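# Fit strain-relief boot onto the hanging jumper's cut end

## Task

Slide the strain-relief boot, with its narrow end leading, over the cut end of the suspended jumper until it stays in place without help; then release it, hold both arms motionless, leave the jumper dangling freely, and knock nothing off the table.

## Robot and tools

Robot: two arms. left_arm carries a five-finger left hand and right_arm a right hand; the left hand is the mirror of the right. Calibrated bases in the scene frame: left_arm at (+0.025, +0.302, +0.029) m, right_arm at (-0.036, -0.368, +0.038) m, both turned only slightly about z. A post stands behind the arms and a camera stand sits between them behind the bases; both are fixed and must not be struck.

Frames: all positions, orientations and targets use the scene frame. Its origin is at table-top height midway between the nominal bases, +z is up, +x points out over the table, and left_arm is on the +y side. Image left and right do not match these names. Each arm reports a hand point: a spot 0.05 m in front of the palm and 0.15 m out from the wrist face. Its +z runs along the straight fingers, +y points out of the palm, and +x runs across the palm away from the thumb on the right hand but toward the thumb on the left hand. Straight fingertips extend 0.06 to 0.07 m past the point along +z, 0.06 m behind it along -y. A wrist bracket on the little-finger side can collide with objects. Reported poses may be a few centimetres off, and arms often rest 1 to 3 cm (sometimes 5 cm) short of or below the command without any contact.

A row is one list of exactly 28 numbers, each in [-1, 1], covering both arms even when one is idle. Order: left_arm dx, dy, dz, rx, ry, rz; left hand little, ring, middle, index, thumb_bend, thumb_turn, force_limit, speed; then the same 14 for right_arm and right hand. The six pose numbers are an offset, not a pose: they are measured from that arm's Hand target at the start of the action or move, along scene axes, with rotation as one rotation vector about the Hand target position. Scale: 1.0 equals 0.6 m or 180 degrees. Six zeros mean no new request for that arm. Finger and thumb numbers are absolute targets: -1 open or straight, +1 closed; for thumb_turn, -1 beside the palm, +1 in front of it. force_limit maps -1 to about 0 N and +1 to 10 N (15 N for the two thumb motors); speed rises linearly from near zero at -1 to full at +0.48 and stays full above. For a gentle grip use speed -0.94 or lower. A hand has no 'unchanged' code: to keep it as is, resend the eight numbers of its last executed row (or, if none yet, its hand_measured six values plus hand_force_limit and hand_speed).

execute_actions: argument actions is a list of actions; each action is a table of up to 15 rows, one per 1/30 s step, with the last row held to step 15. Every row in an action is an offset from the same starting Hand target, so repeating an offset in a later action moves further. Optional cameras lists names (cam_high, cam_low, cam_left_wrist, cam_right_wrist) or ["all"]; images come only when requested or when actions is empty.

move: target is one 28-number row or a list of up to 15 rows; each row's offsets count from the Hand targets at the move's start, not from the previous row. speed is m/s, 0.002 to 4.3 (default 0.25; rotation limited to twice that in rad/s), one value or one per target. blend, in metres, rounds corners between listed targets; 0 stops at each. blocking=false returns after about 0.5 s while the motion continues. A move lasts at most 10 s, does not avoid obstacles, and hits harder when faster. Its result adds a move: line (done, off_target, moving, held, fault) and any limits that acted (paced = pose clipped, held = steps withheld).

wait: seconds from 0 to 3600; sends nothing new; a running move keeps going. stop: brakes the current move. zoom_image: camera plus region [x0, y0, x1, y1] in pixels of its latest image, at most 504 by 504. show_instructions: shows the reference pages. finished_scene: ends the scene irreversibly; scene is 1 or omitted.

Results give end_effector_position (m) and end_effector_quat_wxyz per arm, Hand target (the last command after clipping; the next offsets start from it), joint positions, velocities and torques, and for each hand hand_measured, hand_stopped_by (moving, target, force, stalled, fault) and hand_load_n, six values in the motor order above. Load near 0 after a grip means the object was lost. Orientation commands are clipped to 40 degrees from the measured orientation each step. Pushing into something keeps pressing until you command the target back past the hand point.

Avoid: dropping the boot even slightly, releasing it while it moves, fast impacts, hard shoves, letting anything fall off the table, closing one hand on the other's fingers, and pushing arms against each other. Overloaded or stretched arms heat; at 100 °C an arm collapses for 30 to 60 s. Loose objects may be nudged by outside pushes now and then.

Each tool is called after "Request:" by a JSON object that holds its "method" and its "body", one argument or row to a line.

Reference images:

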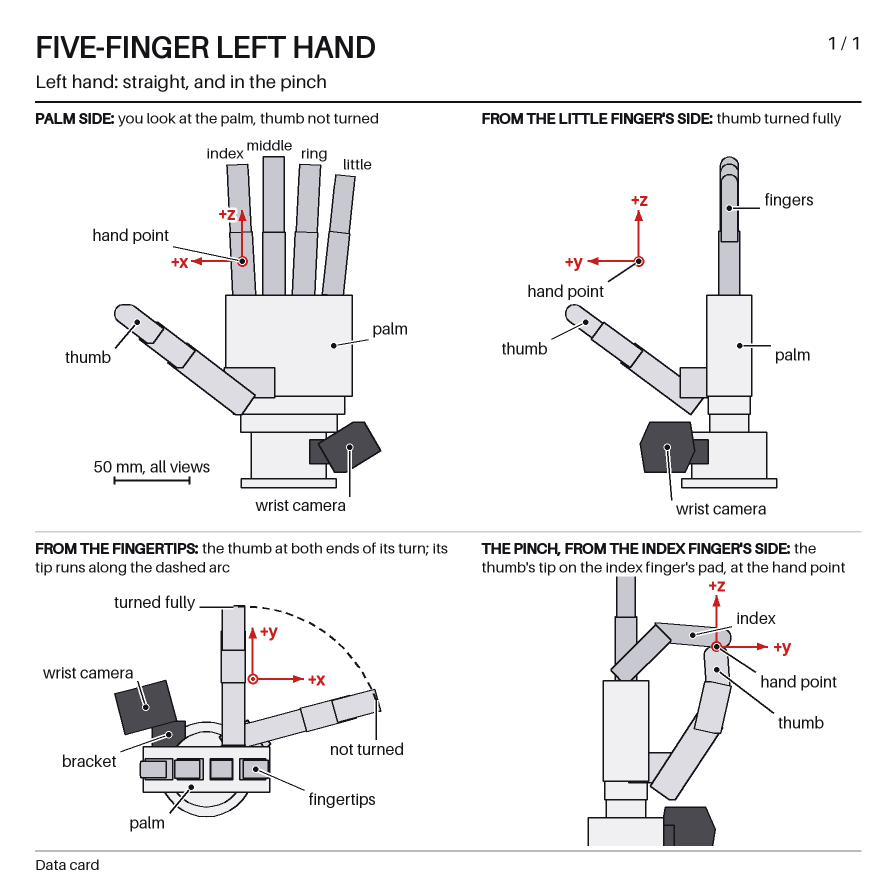

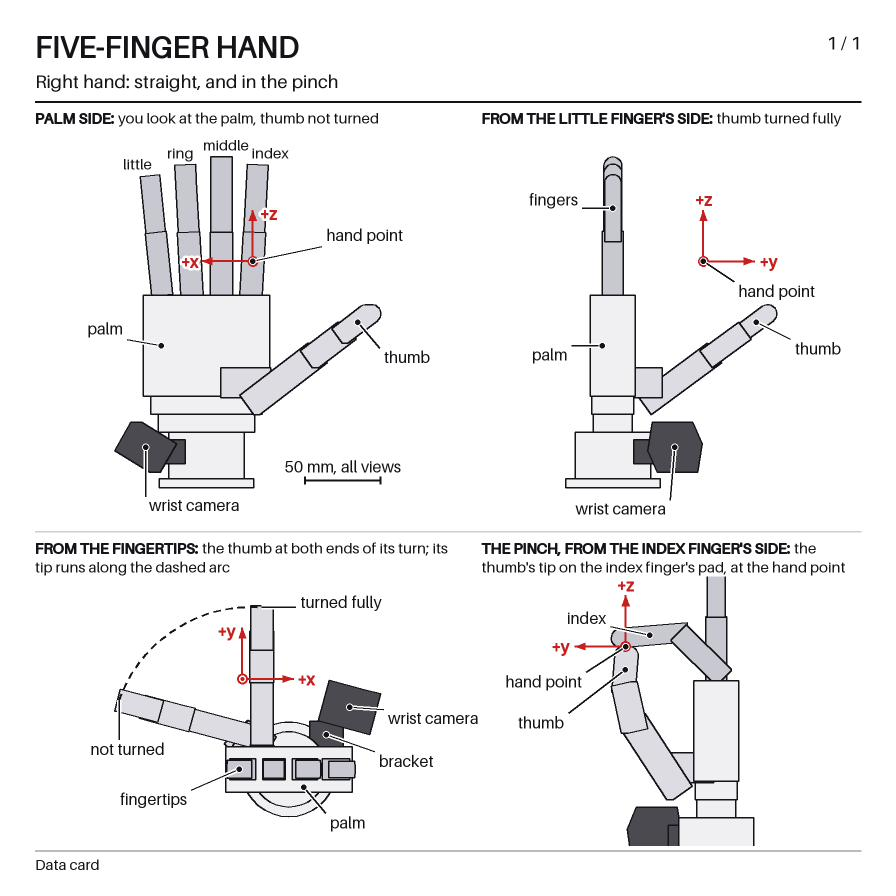

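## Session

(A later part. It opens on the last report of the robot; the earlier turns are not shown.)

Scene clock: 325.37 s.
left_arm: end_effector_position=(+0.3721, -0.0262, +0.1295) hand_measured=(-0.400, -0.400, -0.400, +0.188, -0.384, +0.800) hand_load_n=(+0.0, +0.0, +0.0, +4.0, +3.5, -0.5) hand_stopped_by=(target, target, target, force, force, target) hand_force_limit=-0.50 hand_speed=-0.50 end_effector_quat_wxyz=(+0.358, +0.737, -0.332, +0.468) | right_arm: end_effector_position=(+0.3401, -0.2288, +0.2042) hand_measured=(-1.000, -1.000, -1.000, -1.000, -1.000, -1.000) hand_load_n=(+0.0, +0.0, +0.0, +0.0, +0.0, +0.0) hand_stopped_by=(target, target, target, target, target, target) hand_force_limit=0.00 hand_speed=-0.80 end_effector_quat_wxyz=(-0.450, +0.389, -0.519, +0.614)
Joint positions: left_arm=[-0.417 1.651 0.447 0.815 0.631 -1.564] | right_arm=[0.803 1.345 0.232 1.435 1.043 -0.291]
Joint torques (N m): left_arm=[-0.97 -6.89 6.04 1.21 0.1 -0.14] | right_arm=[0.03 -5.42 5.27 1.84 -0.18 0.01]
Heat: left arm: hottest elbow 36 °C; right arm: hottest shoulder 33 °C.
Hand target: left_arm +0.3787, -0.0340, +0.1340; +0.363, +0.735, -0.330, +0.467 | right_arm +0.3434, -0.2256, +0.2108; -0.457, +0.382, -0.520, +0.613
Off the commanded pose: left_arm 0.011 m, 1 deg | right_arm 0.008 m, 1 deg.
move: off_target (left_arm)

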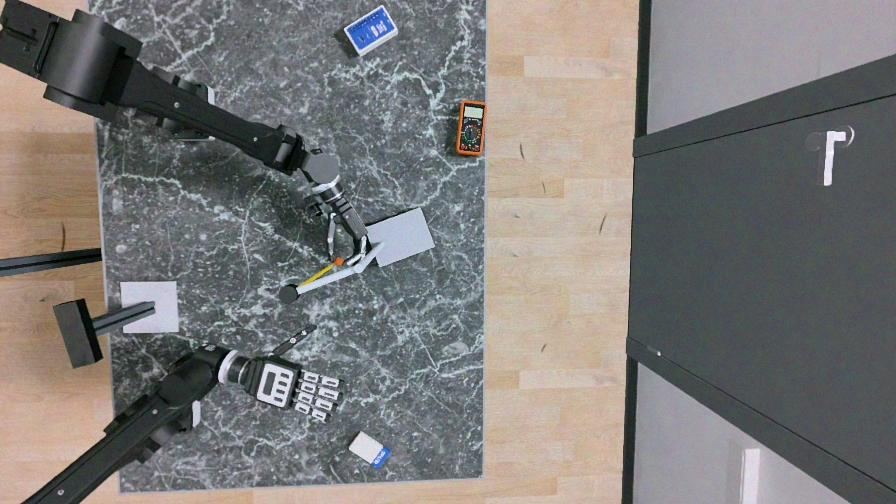

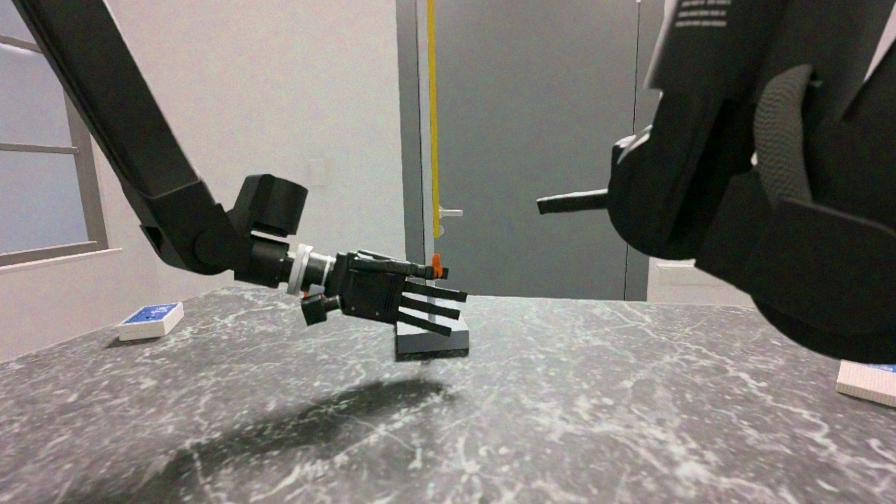

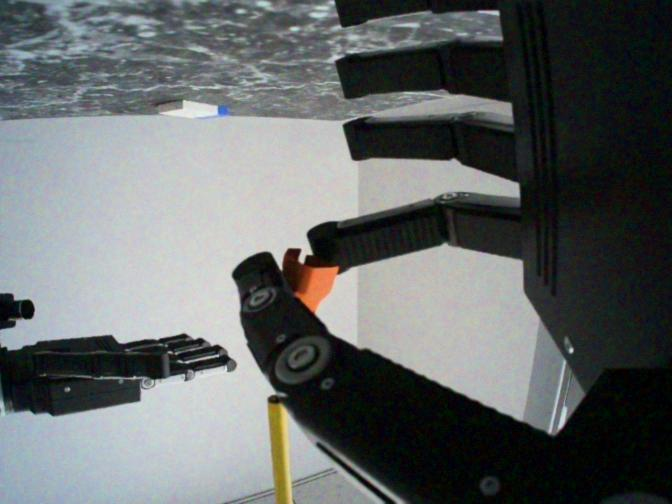

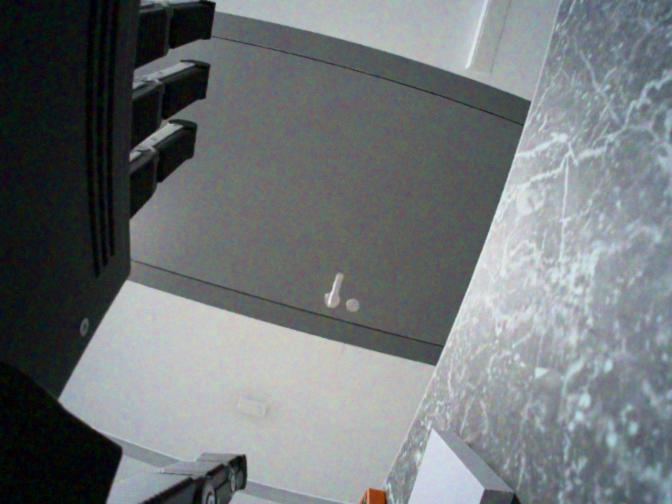

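Request:
{"method": "move", "body": {
  "target": [0.0,0.0,0.018,0,0,0,-0.4,-0.4,-0.4,0.32,-0.3,0.8,-0.5,-0.5,0,0,0,0,0,0,-1,-1,-1,-1,-1,-1,0,-0.8],
  "speed": 0.03,
  "cameras": ["cam_high","cam_low","cam_left_wrist"]
}}

Request:
{"method": "zoom_image", "body": {
  "camera": "cam_low",
  "region": [410, 220, 460, 270]
}}

Request:
{"method": "zoom_image", "body": {
  "camera": "cam_high",
  "region": [310, 240, 360, 290]
}}

Scene clock: 329.33 s.
left_arm: end_effector_position=(+0.3707, -0.0256, +0.1302) hand_measured=(-0.400, -0.400, -0.400, +0.188, -0.384, +0.800) hand_load_n=(+0.0, +0.0, +0.0, +4.5, +3.5, -0.5) hand_stopped_by=(target, target, target, force, force, target) hand_force_limit=-0.50 hand_speed=-0.50 end_effector_quat_wxyz=(+0.359, +0.743, -0.330, +0.458) | right_arm: end_effector_position=(+0.3401, -0.2288, +0.2042) hand_measured=(-1.000, -1.000, -1.000, -1.000, -1.000, -1.000) hand_load_n=(+0.0, +0.0, +0.0, +0.0, +0.0, +0.0) hand_stopped_by=(target, target, target, target, target, target) hand_force_limit=0.00 hand_speed=-0.80 end_effector_quat_wxyz=(-0.450, +0.389, -0.519, +0.614)
Joint positions: left_arm=[-0.417 1.629 0.447 0.771 0.631 -1.565] | right_arm=[0.803 1.345 0.232 1.435 1.043 -0.291]
Joint torques (N m): left_arm=[-1.03 -8.47 6.32 1.17 0.13 -0.14] | right_arm=[-0.21 -5.07 5.49 1.69 -0.19 0.1]
Heat: left arm: hottest elbow 36 °C; right arm: hottest shoulder 33 °C.
Hand target: left_arm +0.3787, -0.0340, +0.1448; +0.363, +0.735, -0.330, +0.467 | right_arm +0.3434, -0.2256, +0.2108; -0.457, +0.382, -0.520, +0.613
Off the commanded pose: left_arm 0.019 m, 2 deg | right_arm 0.008 m, 1 deg.
move: off_target (left_arm)

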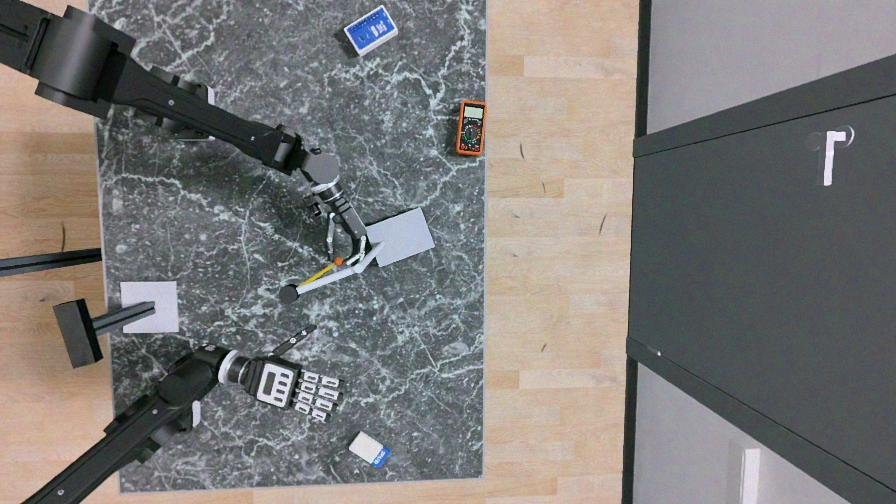

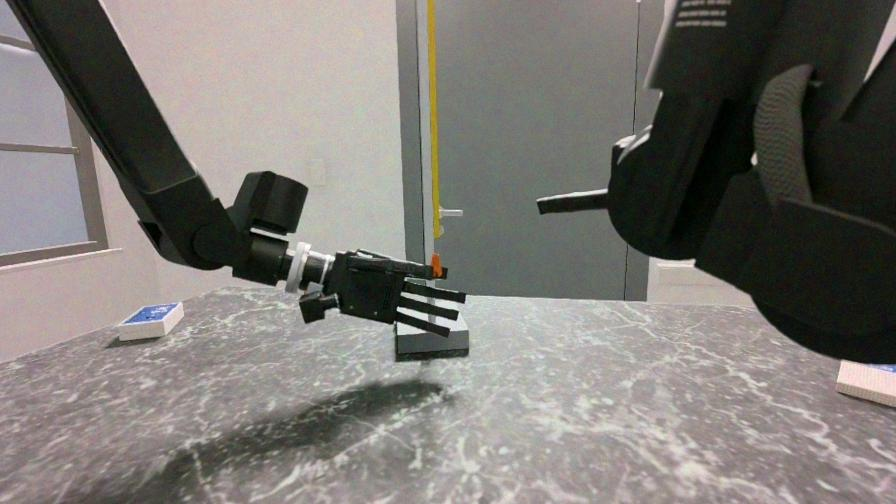

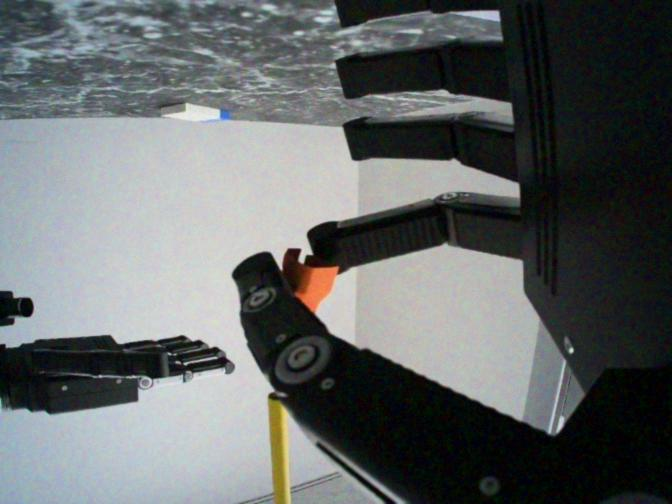

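Scaled by 10.080.

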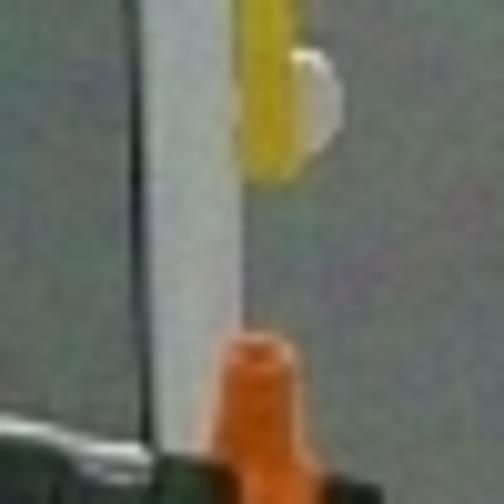

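Scaled by 10.080.

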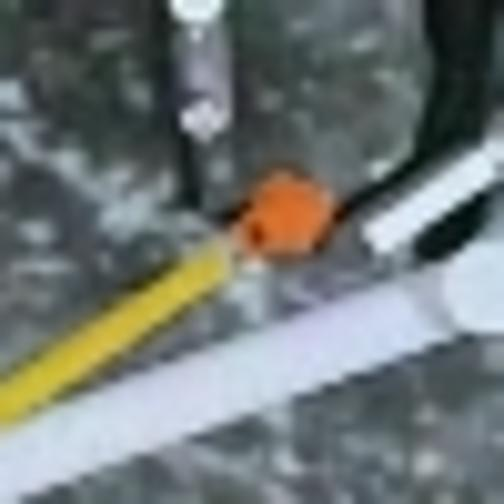

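Request:
{"method": "move", "body": {
  "target": [0.0,0.0,0.013,0,0,0,-0.4,-0.4,-0.4,0.32,-0.3,0.8,-0.5,-0.5,0,0,0,0,0,0,-1,-1,-1,-1,-1,-1,0,-0.8],
  "speed": 0.03,
  "cameras": ["cam_high","cam_low"]
}}

Request:
{"method": "zoom_image", "body": {
  "camera": "cam_low",
  "region": [410, 220, 460, 270]
}}

Request:
{"method": "zoom_image", "body": {
  "camera": "cam_high",
  "region": [310, 240, 360, 290]
}}

Scene clock: 331.53 s.
left_arm: end_effector_position=(+0.3700, -0.0253, +0.1370) hand_measured=(-0.400, -0.400, -0.400, +0.188, -0.384, +0.800) hand_load_n=(+0.0, +0.0, +0.0, +4.0, +3.5, -0.5) hand_stopped_by=(target, target, target, force, force, target) hand_force_limit=-0.50 hand_speed=-0.50 end_effector_quat_wxyz=(+0.359, +0.744, -0.330, +0.457) | right_arm: end_effector_position=(+0.3401, -0.2288, +0.2042) hand_measured=(-1.000, -1.000, -1.000, -1.000, -1.000, -1.000) hand_load_n=(+0.0, +0.0, +0.0, +0.0, +0.0, -0.5) hand_stopped_by=(target, target, target, target, target, target) hand_force_limit=0.00 hand_speed=-0.80 end_effector_quat_wxyz=(-0.450, +0.389, -0.519, +0.614)
Joint positions: left_arm=[-0.417 1.598 0.447 0.738 0.631 -1.565] | right_arm=[0.803 1.345 0.232 1.435 1.043 -0.291]
Joint torques (N m): left_arm=[-1.2 -8.47 6.71 1.18 0.14 -0.14] | right_arm=[0.15 -5.01 5.48 1.62 -0.16 0.09]
Heat: left arm: hottest elbow 36 °C; right arm: hottest shoulder 33 °C.
Hand target: left_arm +0.3787, -0.0340, +0.1526; +0.363, +0.735, -0.331, +0.467 | right_arm +0.3434, -0.2256, +0.2108; -0.457, +0.382, -0.520, +0.613
Off the commanded pose: left_arm 0.020 m, 2 deg | right_arm 0.008 m, 1 deg.
move: off_target (left_arm)

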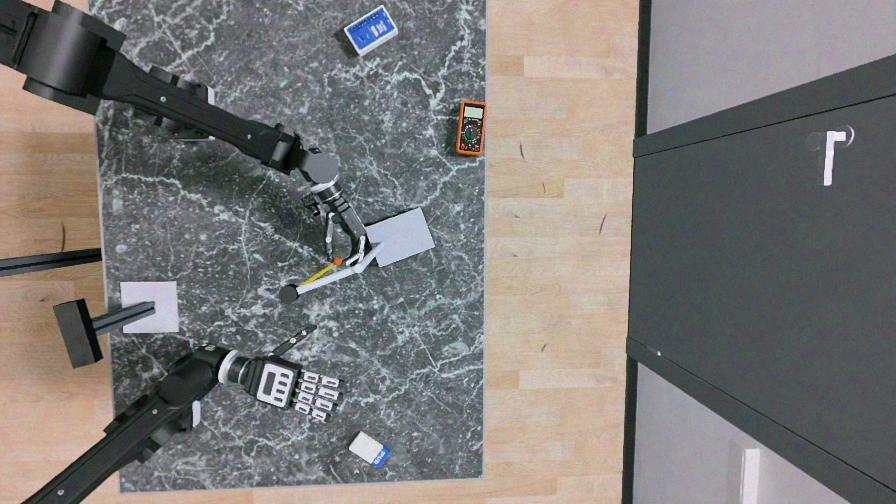

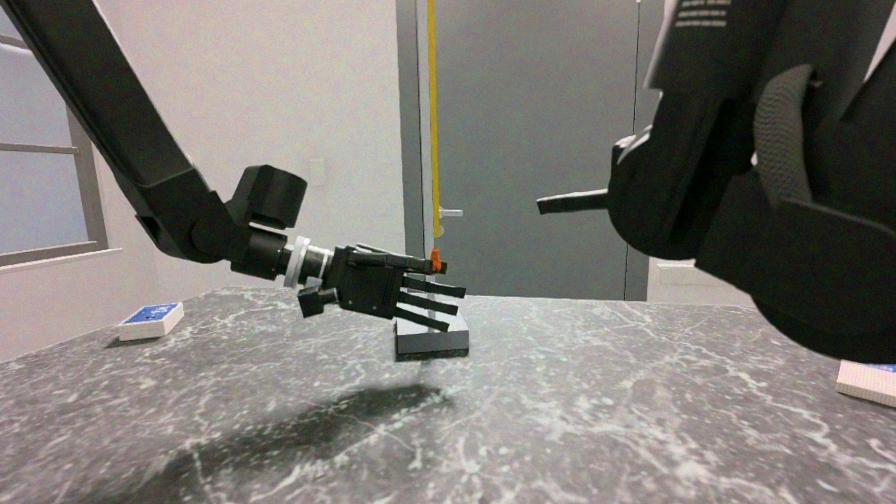

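Scaled by 10.080.

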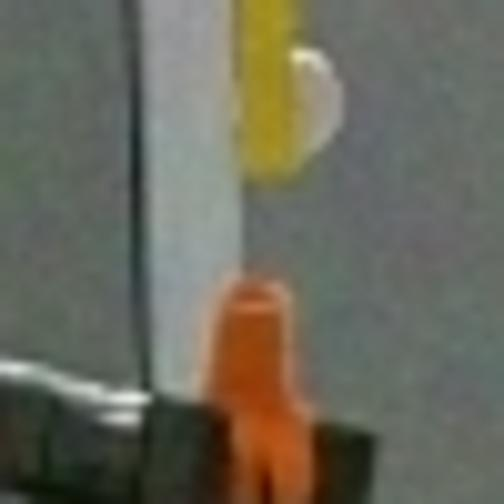

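Scaled by 10.080.

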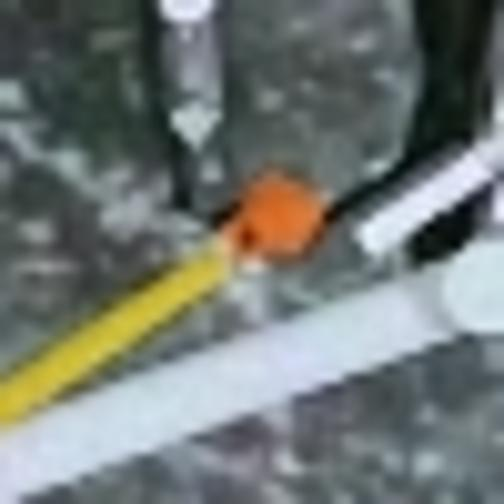

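Request:
{"method": "move", "body": {
  "target": [-0.001,-0.01,0.01,0,0,0,-0.4,-0.4,-0.4,0.32,-0.3,0.8,-0.5,-0.5,0,0,0,0,0,0,-1,-1,-1,-1,-1,-1,0,-0.8],
  "speed": 0.03,
  "cameras": ["cam_high","cam_low"]
}}

Request:
{"method": "zoom_image", "body": {
  "camera": "cam_low",
  "region": [410, 220, 460, 270]
}}

Request:
{"method": "zoom_image", "body": {
  "camera": "cam_high",
  "region": [310, 240, 360, 290]
}}

Scene clock: 333.43 s.
left_arm: end_effector_position=(+0.3691, -0.0314, +0.1421) hand_measured=(-0.400, -0.400, -0.400, +0.188, -0.384, +0.800) hand_load_n=(+0.0, +0.0, +0.5, +4.5, +3.5, -1.0) hand_stopped_by=(target, target, target, force, force, target) hand_force_limit=-0.50 hand_speed=-0.50 end_effector_quat_wxyz=(+0.359, +0.744, -0.330, +0.457) | right_arm: end_effector_position=(+0.3401, -0.2288, +0.2042) hand_measured=(-1.000, -1.000, -1.000, -1.000, -1.000, -1.000) hand_load_n=(+0.0, +0.0, +0.0, +0.0, +0.0, -0.5) hand_stopped_by=(target, target, target, target, target, target) hand_force_limit=0.00 hand_speed=-0.80 end_effector_quat_wxyz=(-0.450, +0.389, -0.519, +0.614)
Joint positions: left_arm=[-0.435 1.581 0.454 0.717 0.616 -1.572] | right_arm=[0.803 1.345 0.232 1.435 1.043 -0.291]
Joint torques (N m): left_arm=[-0.85 -8.35 6.99 1.11 0.1 -0.15] | right_arm=[0.56 -4.25 5.48 1.68 -0.17 0.05]
Heat: left arm: hottest elbow 36 °C; right arm: hottest shoulder 33 °C.
Hand target: left_arm +0.3780, -0.0400, +0.1585; +0.363, +0.735, -0.331, +0.467 | right_arm +0.3434, -0.2256, +0.2108; -0.457, +0.382, -0.520, +0.613
Off the commanded pose: left_arm 0.021 m, 2 deg | right_arm 0.008 m, 1 deg.
move: off_target (left_arm)

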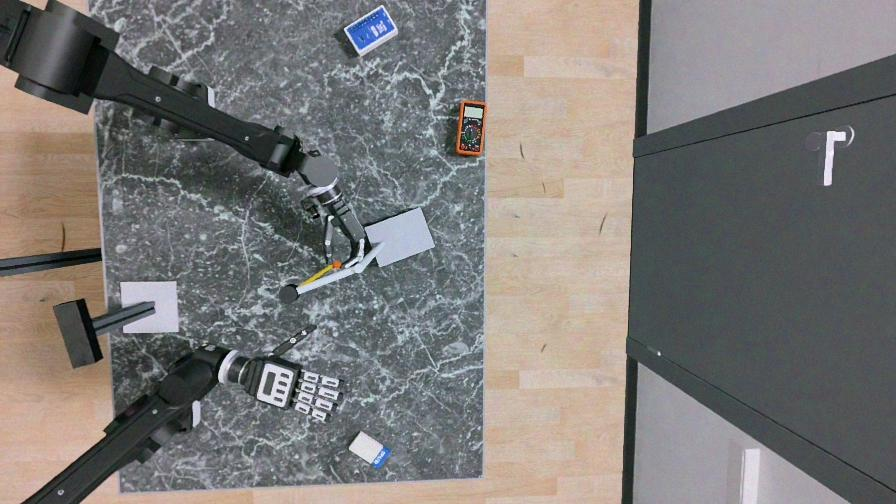

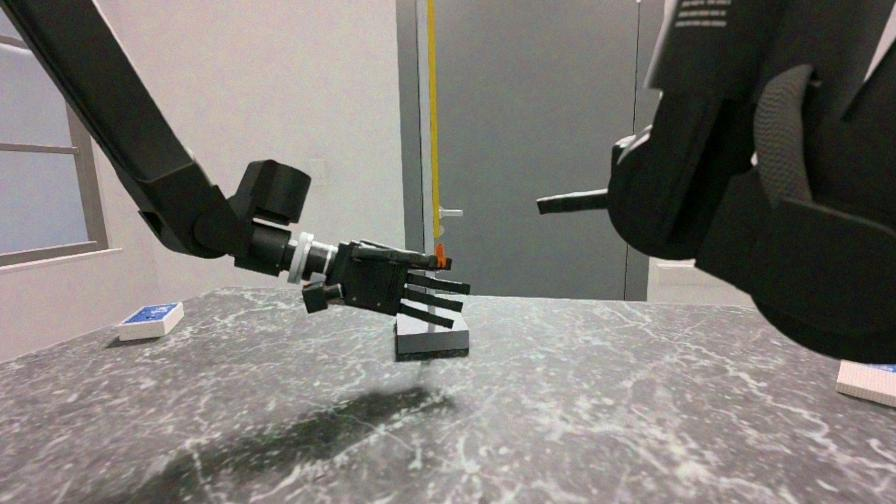

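Scaled by 10.080.

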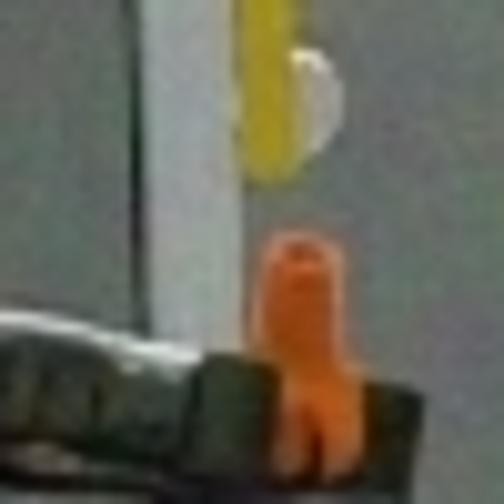

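Scaled by 10.080.

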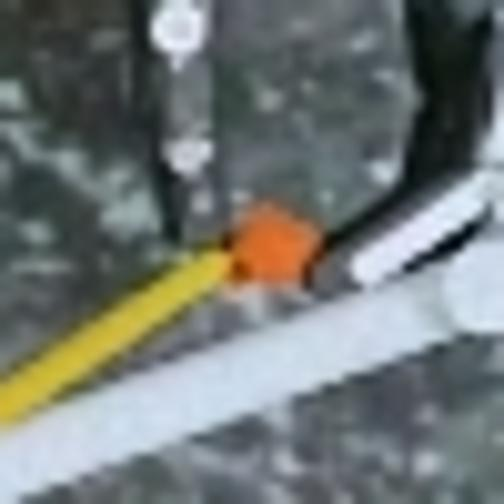

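Request:
{"method": "move", "body": {
  "target": [-0.0015,0.0185,0.0,0,0,0,-0.4,-0.4,-0.4,0.32,-0.3,0.8,-0.5,-0.5,0,0,0,0,0,0,-1,-1,-1,-1,-1,-1,0,-0.8],
  "speed": 0.03,
  "cameras": ["cam_high","cam_low"]
}}

Request:
{"method": "zoom_image", "body": {
  "camera": "cam_low",
  "region": [410, 220, 460, 270]
}}

Request:
{"method": "zoom_image", "body": {
  "camera": "cam_high",
  "region": [310, 240, 360, 290]
}}

Scene clock: 335.63 s.
left_arm: end_effector_position=(+0.3678, -0.0297, +0.1463) hand_measured=(-0.400, -0.400, -0.400, +0.188, -0.384, +0.800) hand_load_n=(+0.0, +0.0, +0.5, +4.5, +3.5, -0.5) hand_stopped_by=(target, target, target, force, force, target) hand_force_limit=-0.50 hand_speed=-0.50 end_effector_quat_wxyz=(+0.364, +0.741, -0.332, +0.456) | right_arm: end_effector_position=(+0.3401, -0.2288, +0.2042) hand_measured=(-1.000, -1.000, -1.000, -1.000, -1.000, -1.000) hand_load_n=(+0.0, -0.5, +0.0, +0.0, +0.0, -0.5) hand_stopped_by=(target, target, target, target, target, target) hand_force_limit=0.00 hand_speed=-0.80 end_effector_quat_wxyz=(-0.450, +0.389, -0.519, +0.614)
Joint positions: left_arm=[-0.427 1.572 0.454 0.711 0.636 -1.573] | right_arm=[0.803 1.345 0.232 1.435 1.043 -0.291]
Joint torques (N m): left_arm=[0.85 -8.53 6.08 1.09 0.34 -0.04] | right_arm=[0.03 -4.95 5.45 1.85 -0.19 0.13]
Heat: left arm: hottest elbow 36 °C; right arm: hottest shoulder 33 °C.
Hand target: left_arm +0.3773, -0.0288, +0.1584; +0.363, +0.735, -0.330, +0.467 | right_arm +0.3434, -0.2256, +0.2108; -0.457, +0.382, -0.520, +0.613
Off the commanded pose: left_arm 0.015 m, 1 deg | right_arm 0.008 m, 1 deg.
move: off_target (left_arm)

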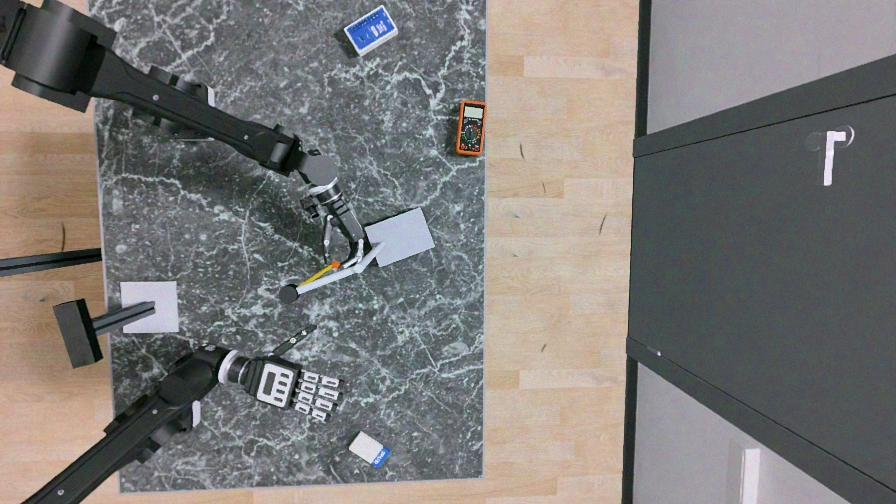

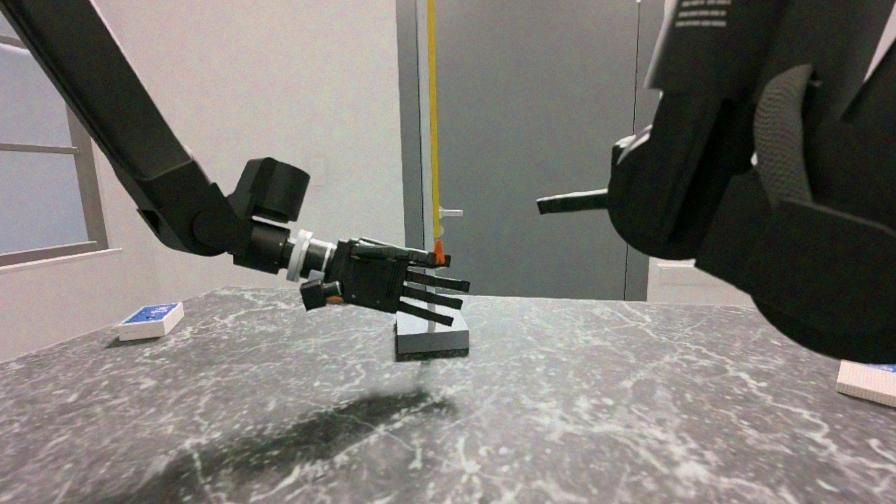

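Scaled by 10.080.

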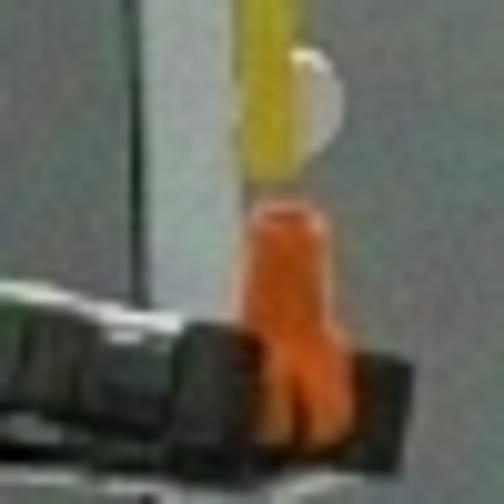

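Scaled by 10.080.

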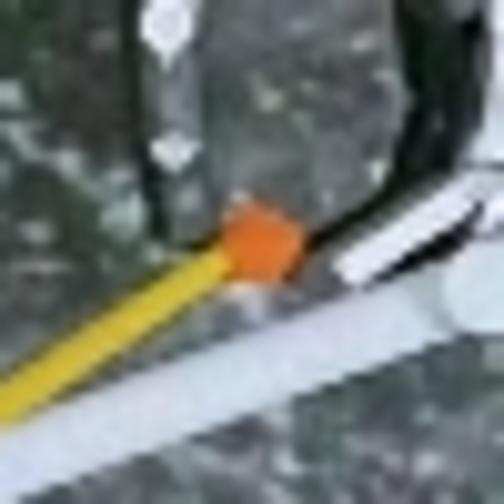

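Request:
{"method": "move", "body": {
  "target": [-0.002,0.006,0.0,0,0,0,-0.4,-0.4,-0.4,0.32,-0.3,0.8,-0.5,-0.5,0,0,0,0,0,0,-1,-1,-1,-1,-1,-1,0,-0.8],
  "speed": 0.03,
  "cameras": ["cam_high","cam_low"]
}}

Request:
{"method": "zoom_image", "body": {
  "camera": "cam_low",
  "region": [410, 220, 460, 270]
}}

Request:
{"method": "zoom_image", "body": {
  "camera": "cam_high",
  "region": [310, 240, 360, 290]
}}

Scene clock: 337.47 s.
left_arm: end_effector_position=(+0.3693, -0.0271, +0.1491) hand_measured=(-0.400, -0.400, -0.400, +0.188, -0.384, +0.800) hand_load_n=(+0.0, +0.0, +0.0, +4.5, +3.5, -1.0) hand_stopped_by=(target, target, target, force, force, target) hand_force_limit=-0.50 hand_speed=-0.50 end_effector_quat_wxyz=(+0.365, +0.739, -0.331, +0.458) | right_arm: end_effector_position=(+0.3401, -0.2288, +0.2042) hand_measured=(-1.000, -1.000, -1.000, -1.000, -1.000, -1.000) hand_load_n=(+0.0, +0.0, +0.0, +0.0, +0.0, -0.5) hand_stopped_by=(target, target, target, target, target, target) hand_force_limit=0.00 hand_speed=-0.80 end_effector_quat_wxyz=(-0.450, +0.389, -0.519, +0.614)
Joint positions: left_arm=[-0.419 1.566 0.454 0.711 0.644 -1.573] | right_arm=[0.803 1.345 0.232 1.435 1.043 -0.291]
Joint torques (N m): left_arm=[0.85 -8.35 5.68 1.09 0.34 0] | right_arm=[-0.15 -5.07 5.52 1.77 -0.17 0.05]
Heat: left arm: hottest elbow 36 °C; right arm: hottest shoulder 33 °C.
Hand target: left_arm +0.3761, -0.0252, +0.1586; +0.363, +0.735, -0.330, +0.467 | right_arm +0.3434, -0.2256, +0.2108; -0.457, +0.382, -0.520, +0.613
Off the commanded pose: left_arm 0.012 m, 1 deg | right_arm 0.008 m, 1 deg.
move: off_target (left_arm)

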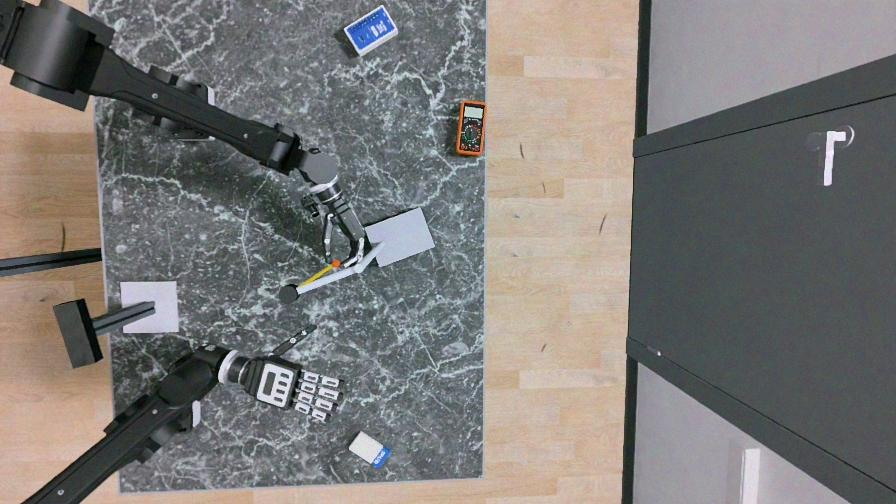

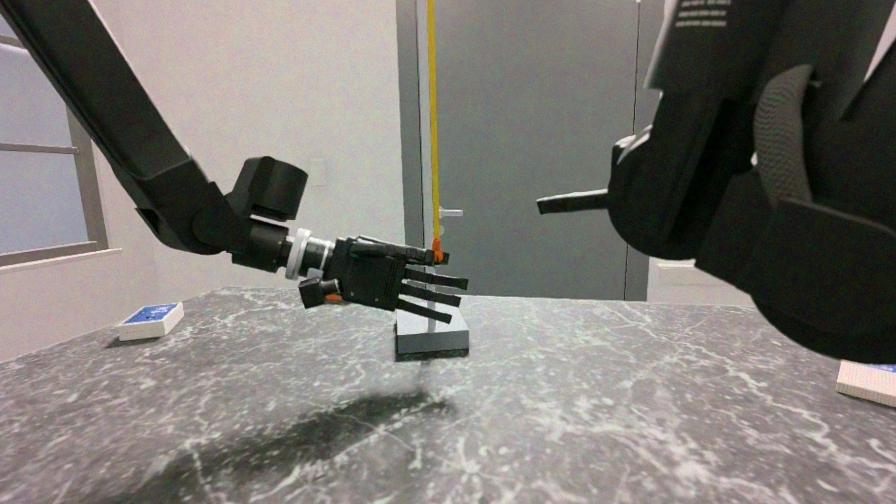

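Scaled by 10.080.

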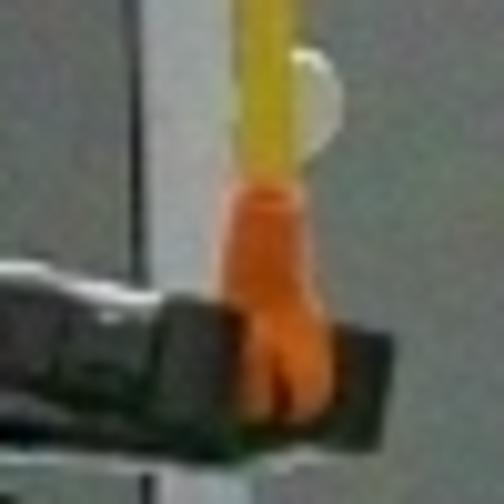

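Scaled by 10.080.

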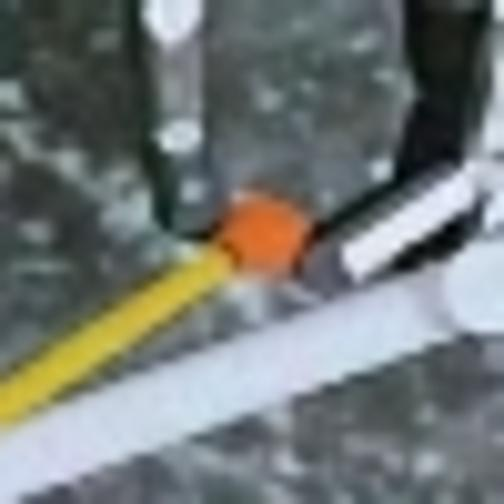

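Request:
{"method": "move", "body": {
  "target": [-0.003,0.0,0.006,0,0,0,-0.4,-0.4,-0.4,0.32,-0.3,0.8,-0.5,-0.5,0,0,0,0,0,0,-1,-1,-1,-1,-1,-1,0,-0.8],
  "speed": 0.03,
  "cameras": ["cam_high","cam_low"]
}}

Request:
{"method": "zoom_image", "body": {
  "camera": "cam_low",
  "region": [410, 220, 460, 270]
}}

Request:
{"method": "zoom_image", "body": {
  "camera": "cam_high",
  "region": [310, 240, 360, 290]
}}

Scene clock: 339.73 s.
left_arm: end_effector_position=(+0.3688, -0.0268, +0.1542) hand_measured=(-0.400, -0.400, -0.400, +0.188, -0.384, +0.800) hand_load_n=(+0.0, +0.0, +0.0, +4.5, +3.5, -0.5) hand_stopped_by=(target, target, target, force, force, target) hand_force_limit=-0.50 hand_speed=-0.50 end_effector_quat_wxyz=(+0.365, +0.738, -0.332, +0.460) | right_arm: end_effector_position=(+0.3401, -0.2288, +0.2042) hand_measured=(-1.000, -1.000, -1.000, -1.000, -1.000, -1.000) hand_load_n=(+0.0, +0.0, +0.0, +0.0, +0.0, -0.5) hand_stopped_by=(target, target, target, target, target, target) hand_force_limit=0.00 hand_speed=-0.80 end_effector_quat_wxyz=(-0.450, +0.389, -0.519, +0.614)
Joint positions: left_arm=[-0.419 1.548 0.454 0.696 0.644 -1.573] | right_arm=[0.803 1.345 0.232 1.435 1.043 -0.291]
Joint torques (N m): left_arm=[0.67 -8.12 5.59 1.06 0.28 -0.01] | right_arm=[0.21 -5.01 5.45 1.78 -0.16 0.07]
Heat: left arm: hottest elbow 36 °C; right arm: hottest shoulder 33 °C.
Hand target: left_arm +0.3743, -0.0252, +0.1622; +0.363, +0.735, -0.330, +0.467 | right_arm +0.3434, -0.2256, +0.2108; -0.457, +0.382, -0.520, +0.613
Off the commanded pose: left_arm 0.010 m, 1 deg | right_arm 0.008 m, 1 deg.
move: done

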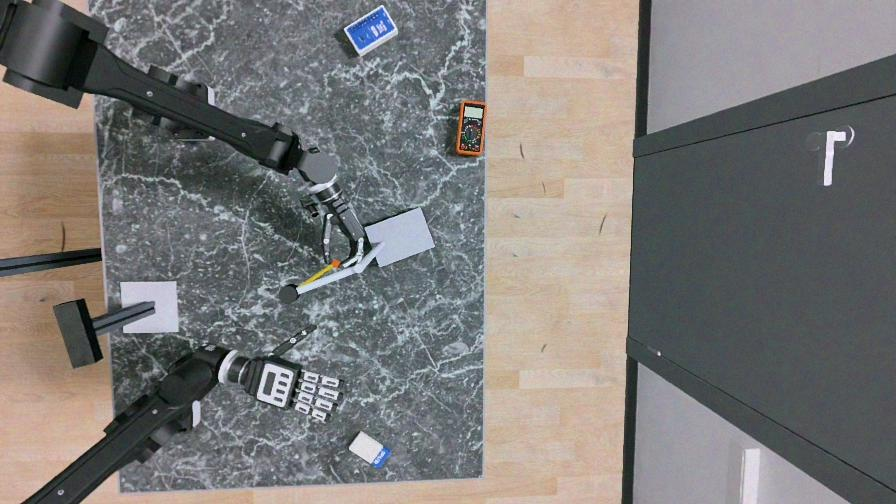

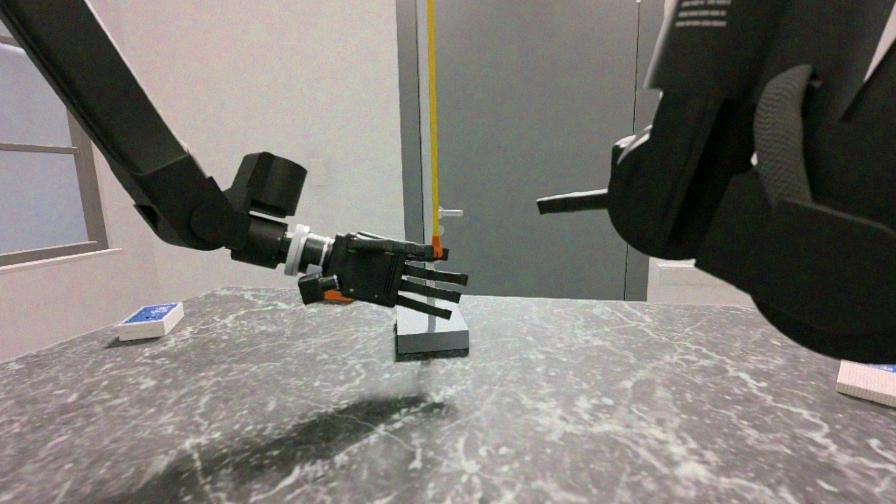

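Scaled by 10.080.

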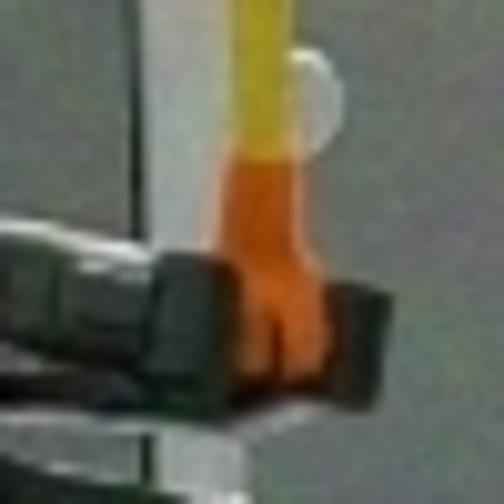

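Scaled by 10.080.

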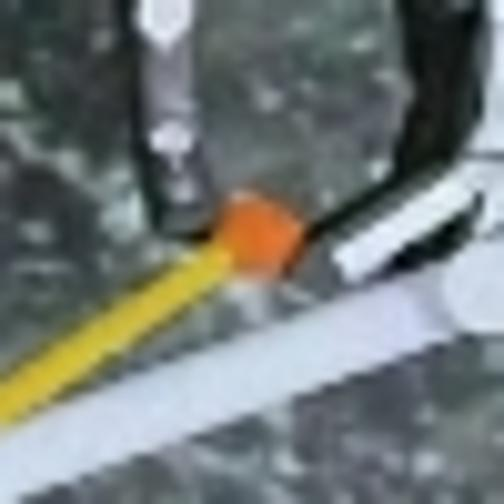

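Request:
{"method": "move", "body": {
  "target": [-0.001,0.0,0.008,0,0,0,-0.4,-0.4,-0.4,0.32,-0.3,0.8,-0.5,-0.5,0,0,0,0,0,0,-1,-1,-1,-1,-1,-1,0,-0.8],
  "speed": 0.03,
  "cameras": ["cam_high","cam_low"]
}}

Request:
{"method": "zoom_image", "body": {
  "camera": "cam_low",
  "region": [410, 220, 460, 270]
}}

Request:
{"method": "zoom_image", "body": {
  "camera": "cam_high",
  "region": [310, 240, 360, 290]
}}

Scene clock: 341.27 s.
left_arm: end_effector_position=(+0.3680, -0.0265, +0.1580) hand_measured=(-0.400, -0.400, -0.400, +0.188, -0.384, +0.800) hand_load_n=(+0.0, +0.0, +0.0, +4.5, +3.5, -0.5) hand_stopped_by=(target, target, target, force, force, target) hand_force_limit=-0.50 hand_speed=-0.50 end_effector_quat_wxyz=(+0.365, +0.739, -0.331, +0.459) | right_arm: end_effector_position=(+0.3401, -0.2288, +0.2042) hand_measured=(-1.000, -1.000, -1.000, -1.000, -1.000, -1.000) hand_load_n=(+0.0, +0.0, +0.0, +0.0, +0.0, -0.5) hand_stopped_by=(target, target, target, target, target, target) hand_force_limit=0.00 hand_speed=-0.80 end_effector_quat_wxyz=(-0.450, +0.389, -0.519, +0.614)
Joint positions: left_arm=[-0.419 1.529 0.454 0.675 0.644 -1.573] | right_arm=[0.803 1.345 0.232 1.435 1.043 -0.291]
Joint torques (N m): left_arm=[0.67 -7.88 5.81 1.14 0.25 -0.01] | right_arm=[0.21 -4.95 5.19 1.87 -0.17 0.08]
Heat: left arm: hottest elbow 35 °C; right arm: hottest shoulder 33 °C.
Hand target: left_arm +0.3736, -0.0252, +0.1668; +0.363, +0.735, -0.330, +0.467 | right_arm +0.3434, -0.2256, +0.2108; -0.457, +0.382, -0.520, +0.613
Off the commanded pose: left_arm 0.011 m, 1 deg | right_arm 0.008 m, 1 deg.
move: off_target (left_arm)

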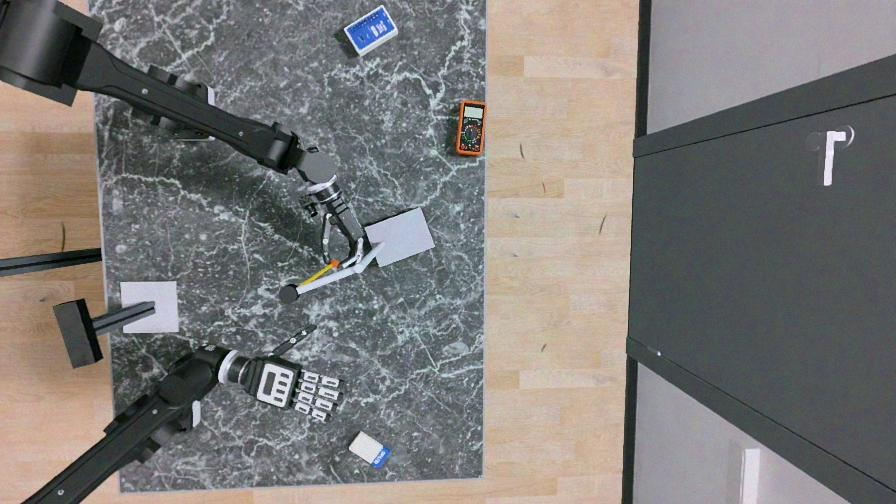

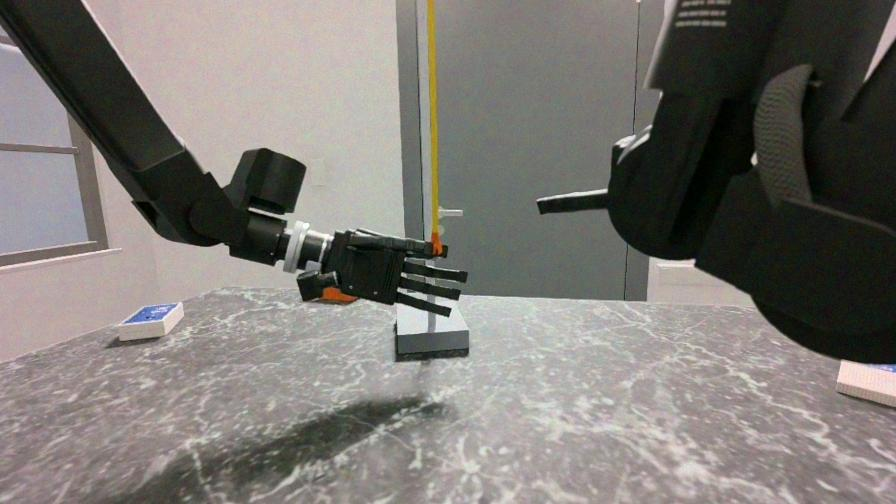

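Scaled by 10.080.

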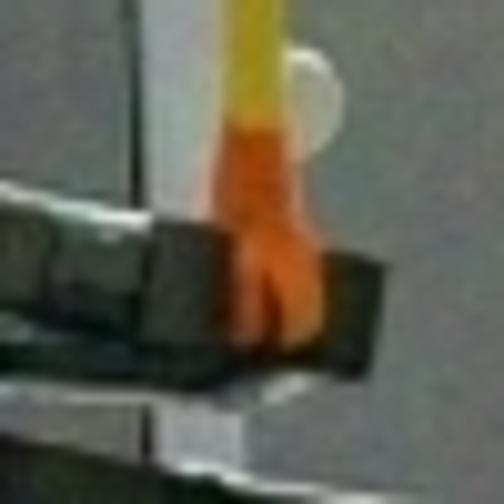

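Scaled by 10.080.

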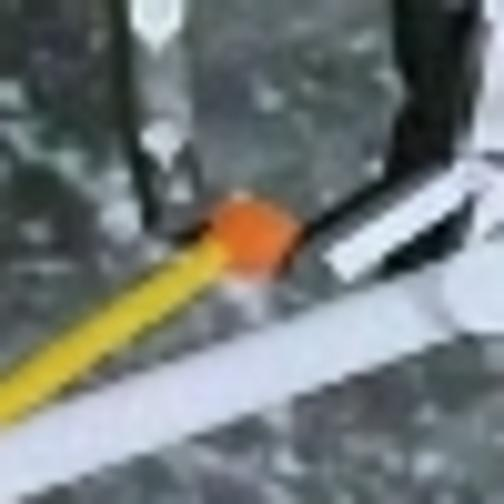

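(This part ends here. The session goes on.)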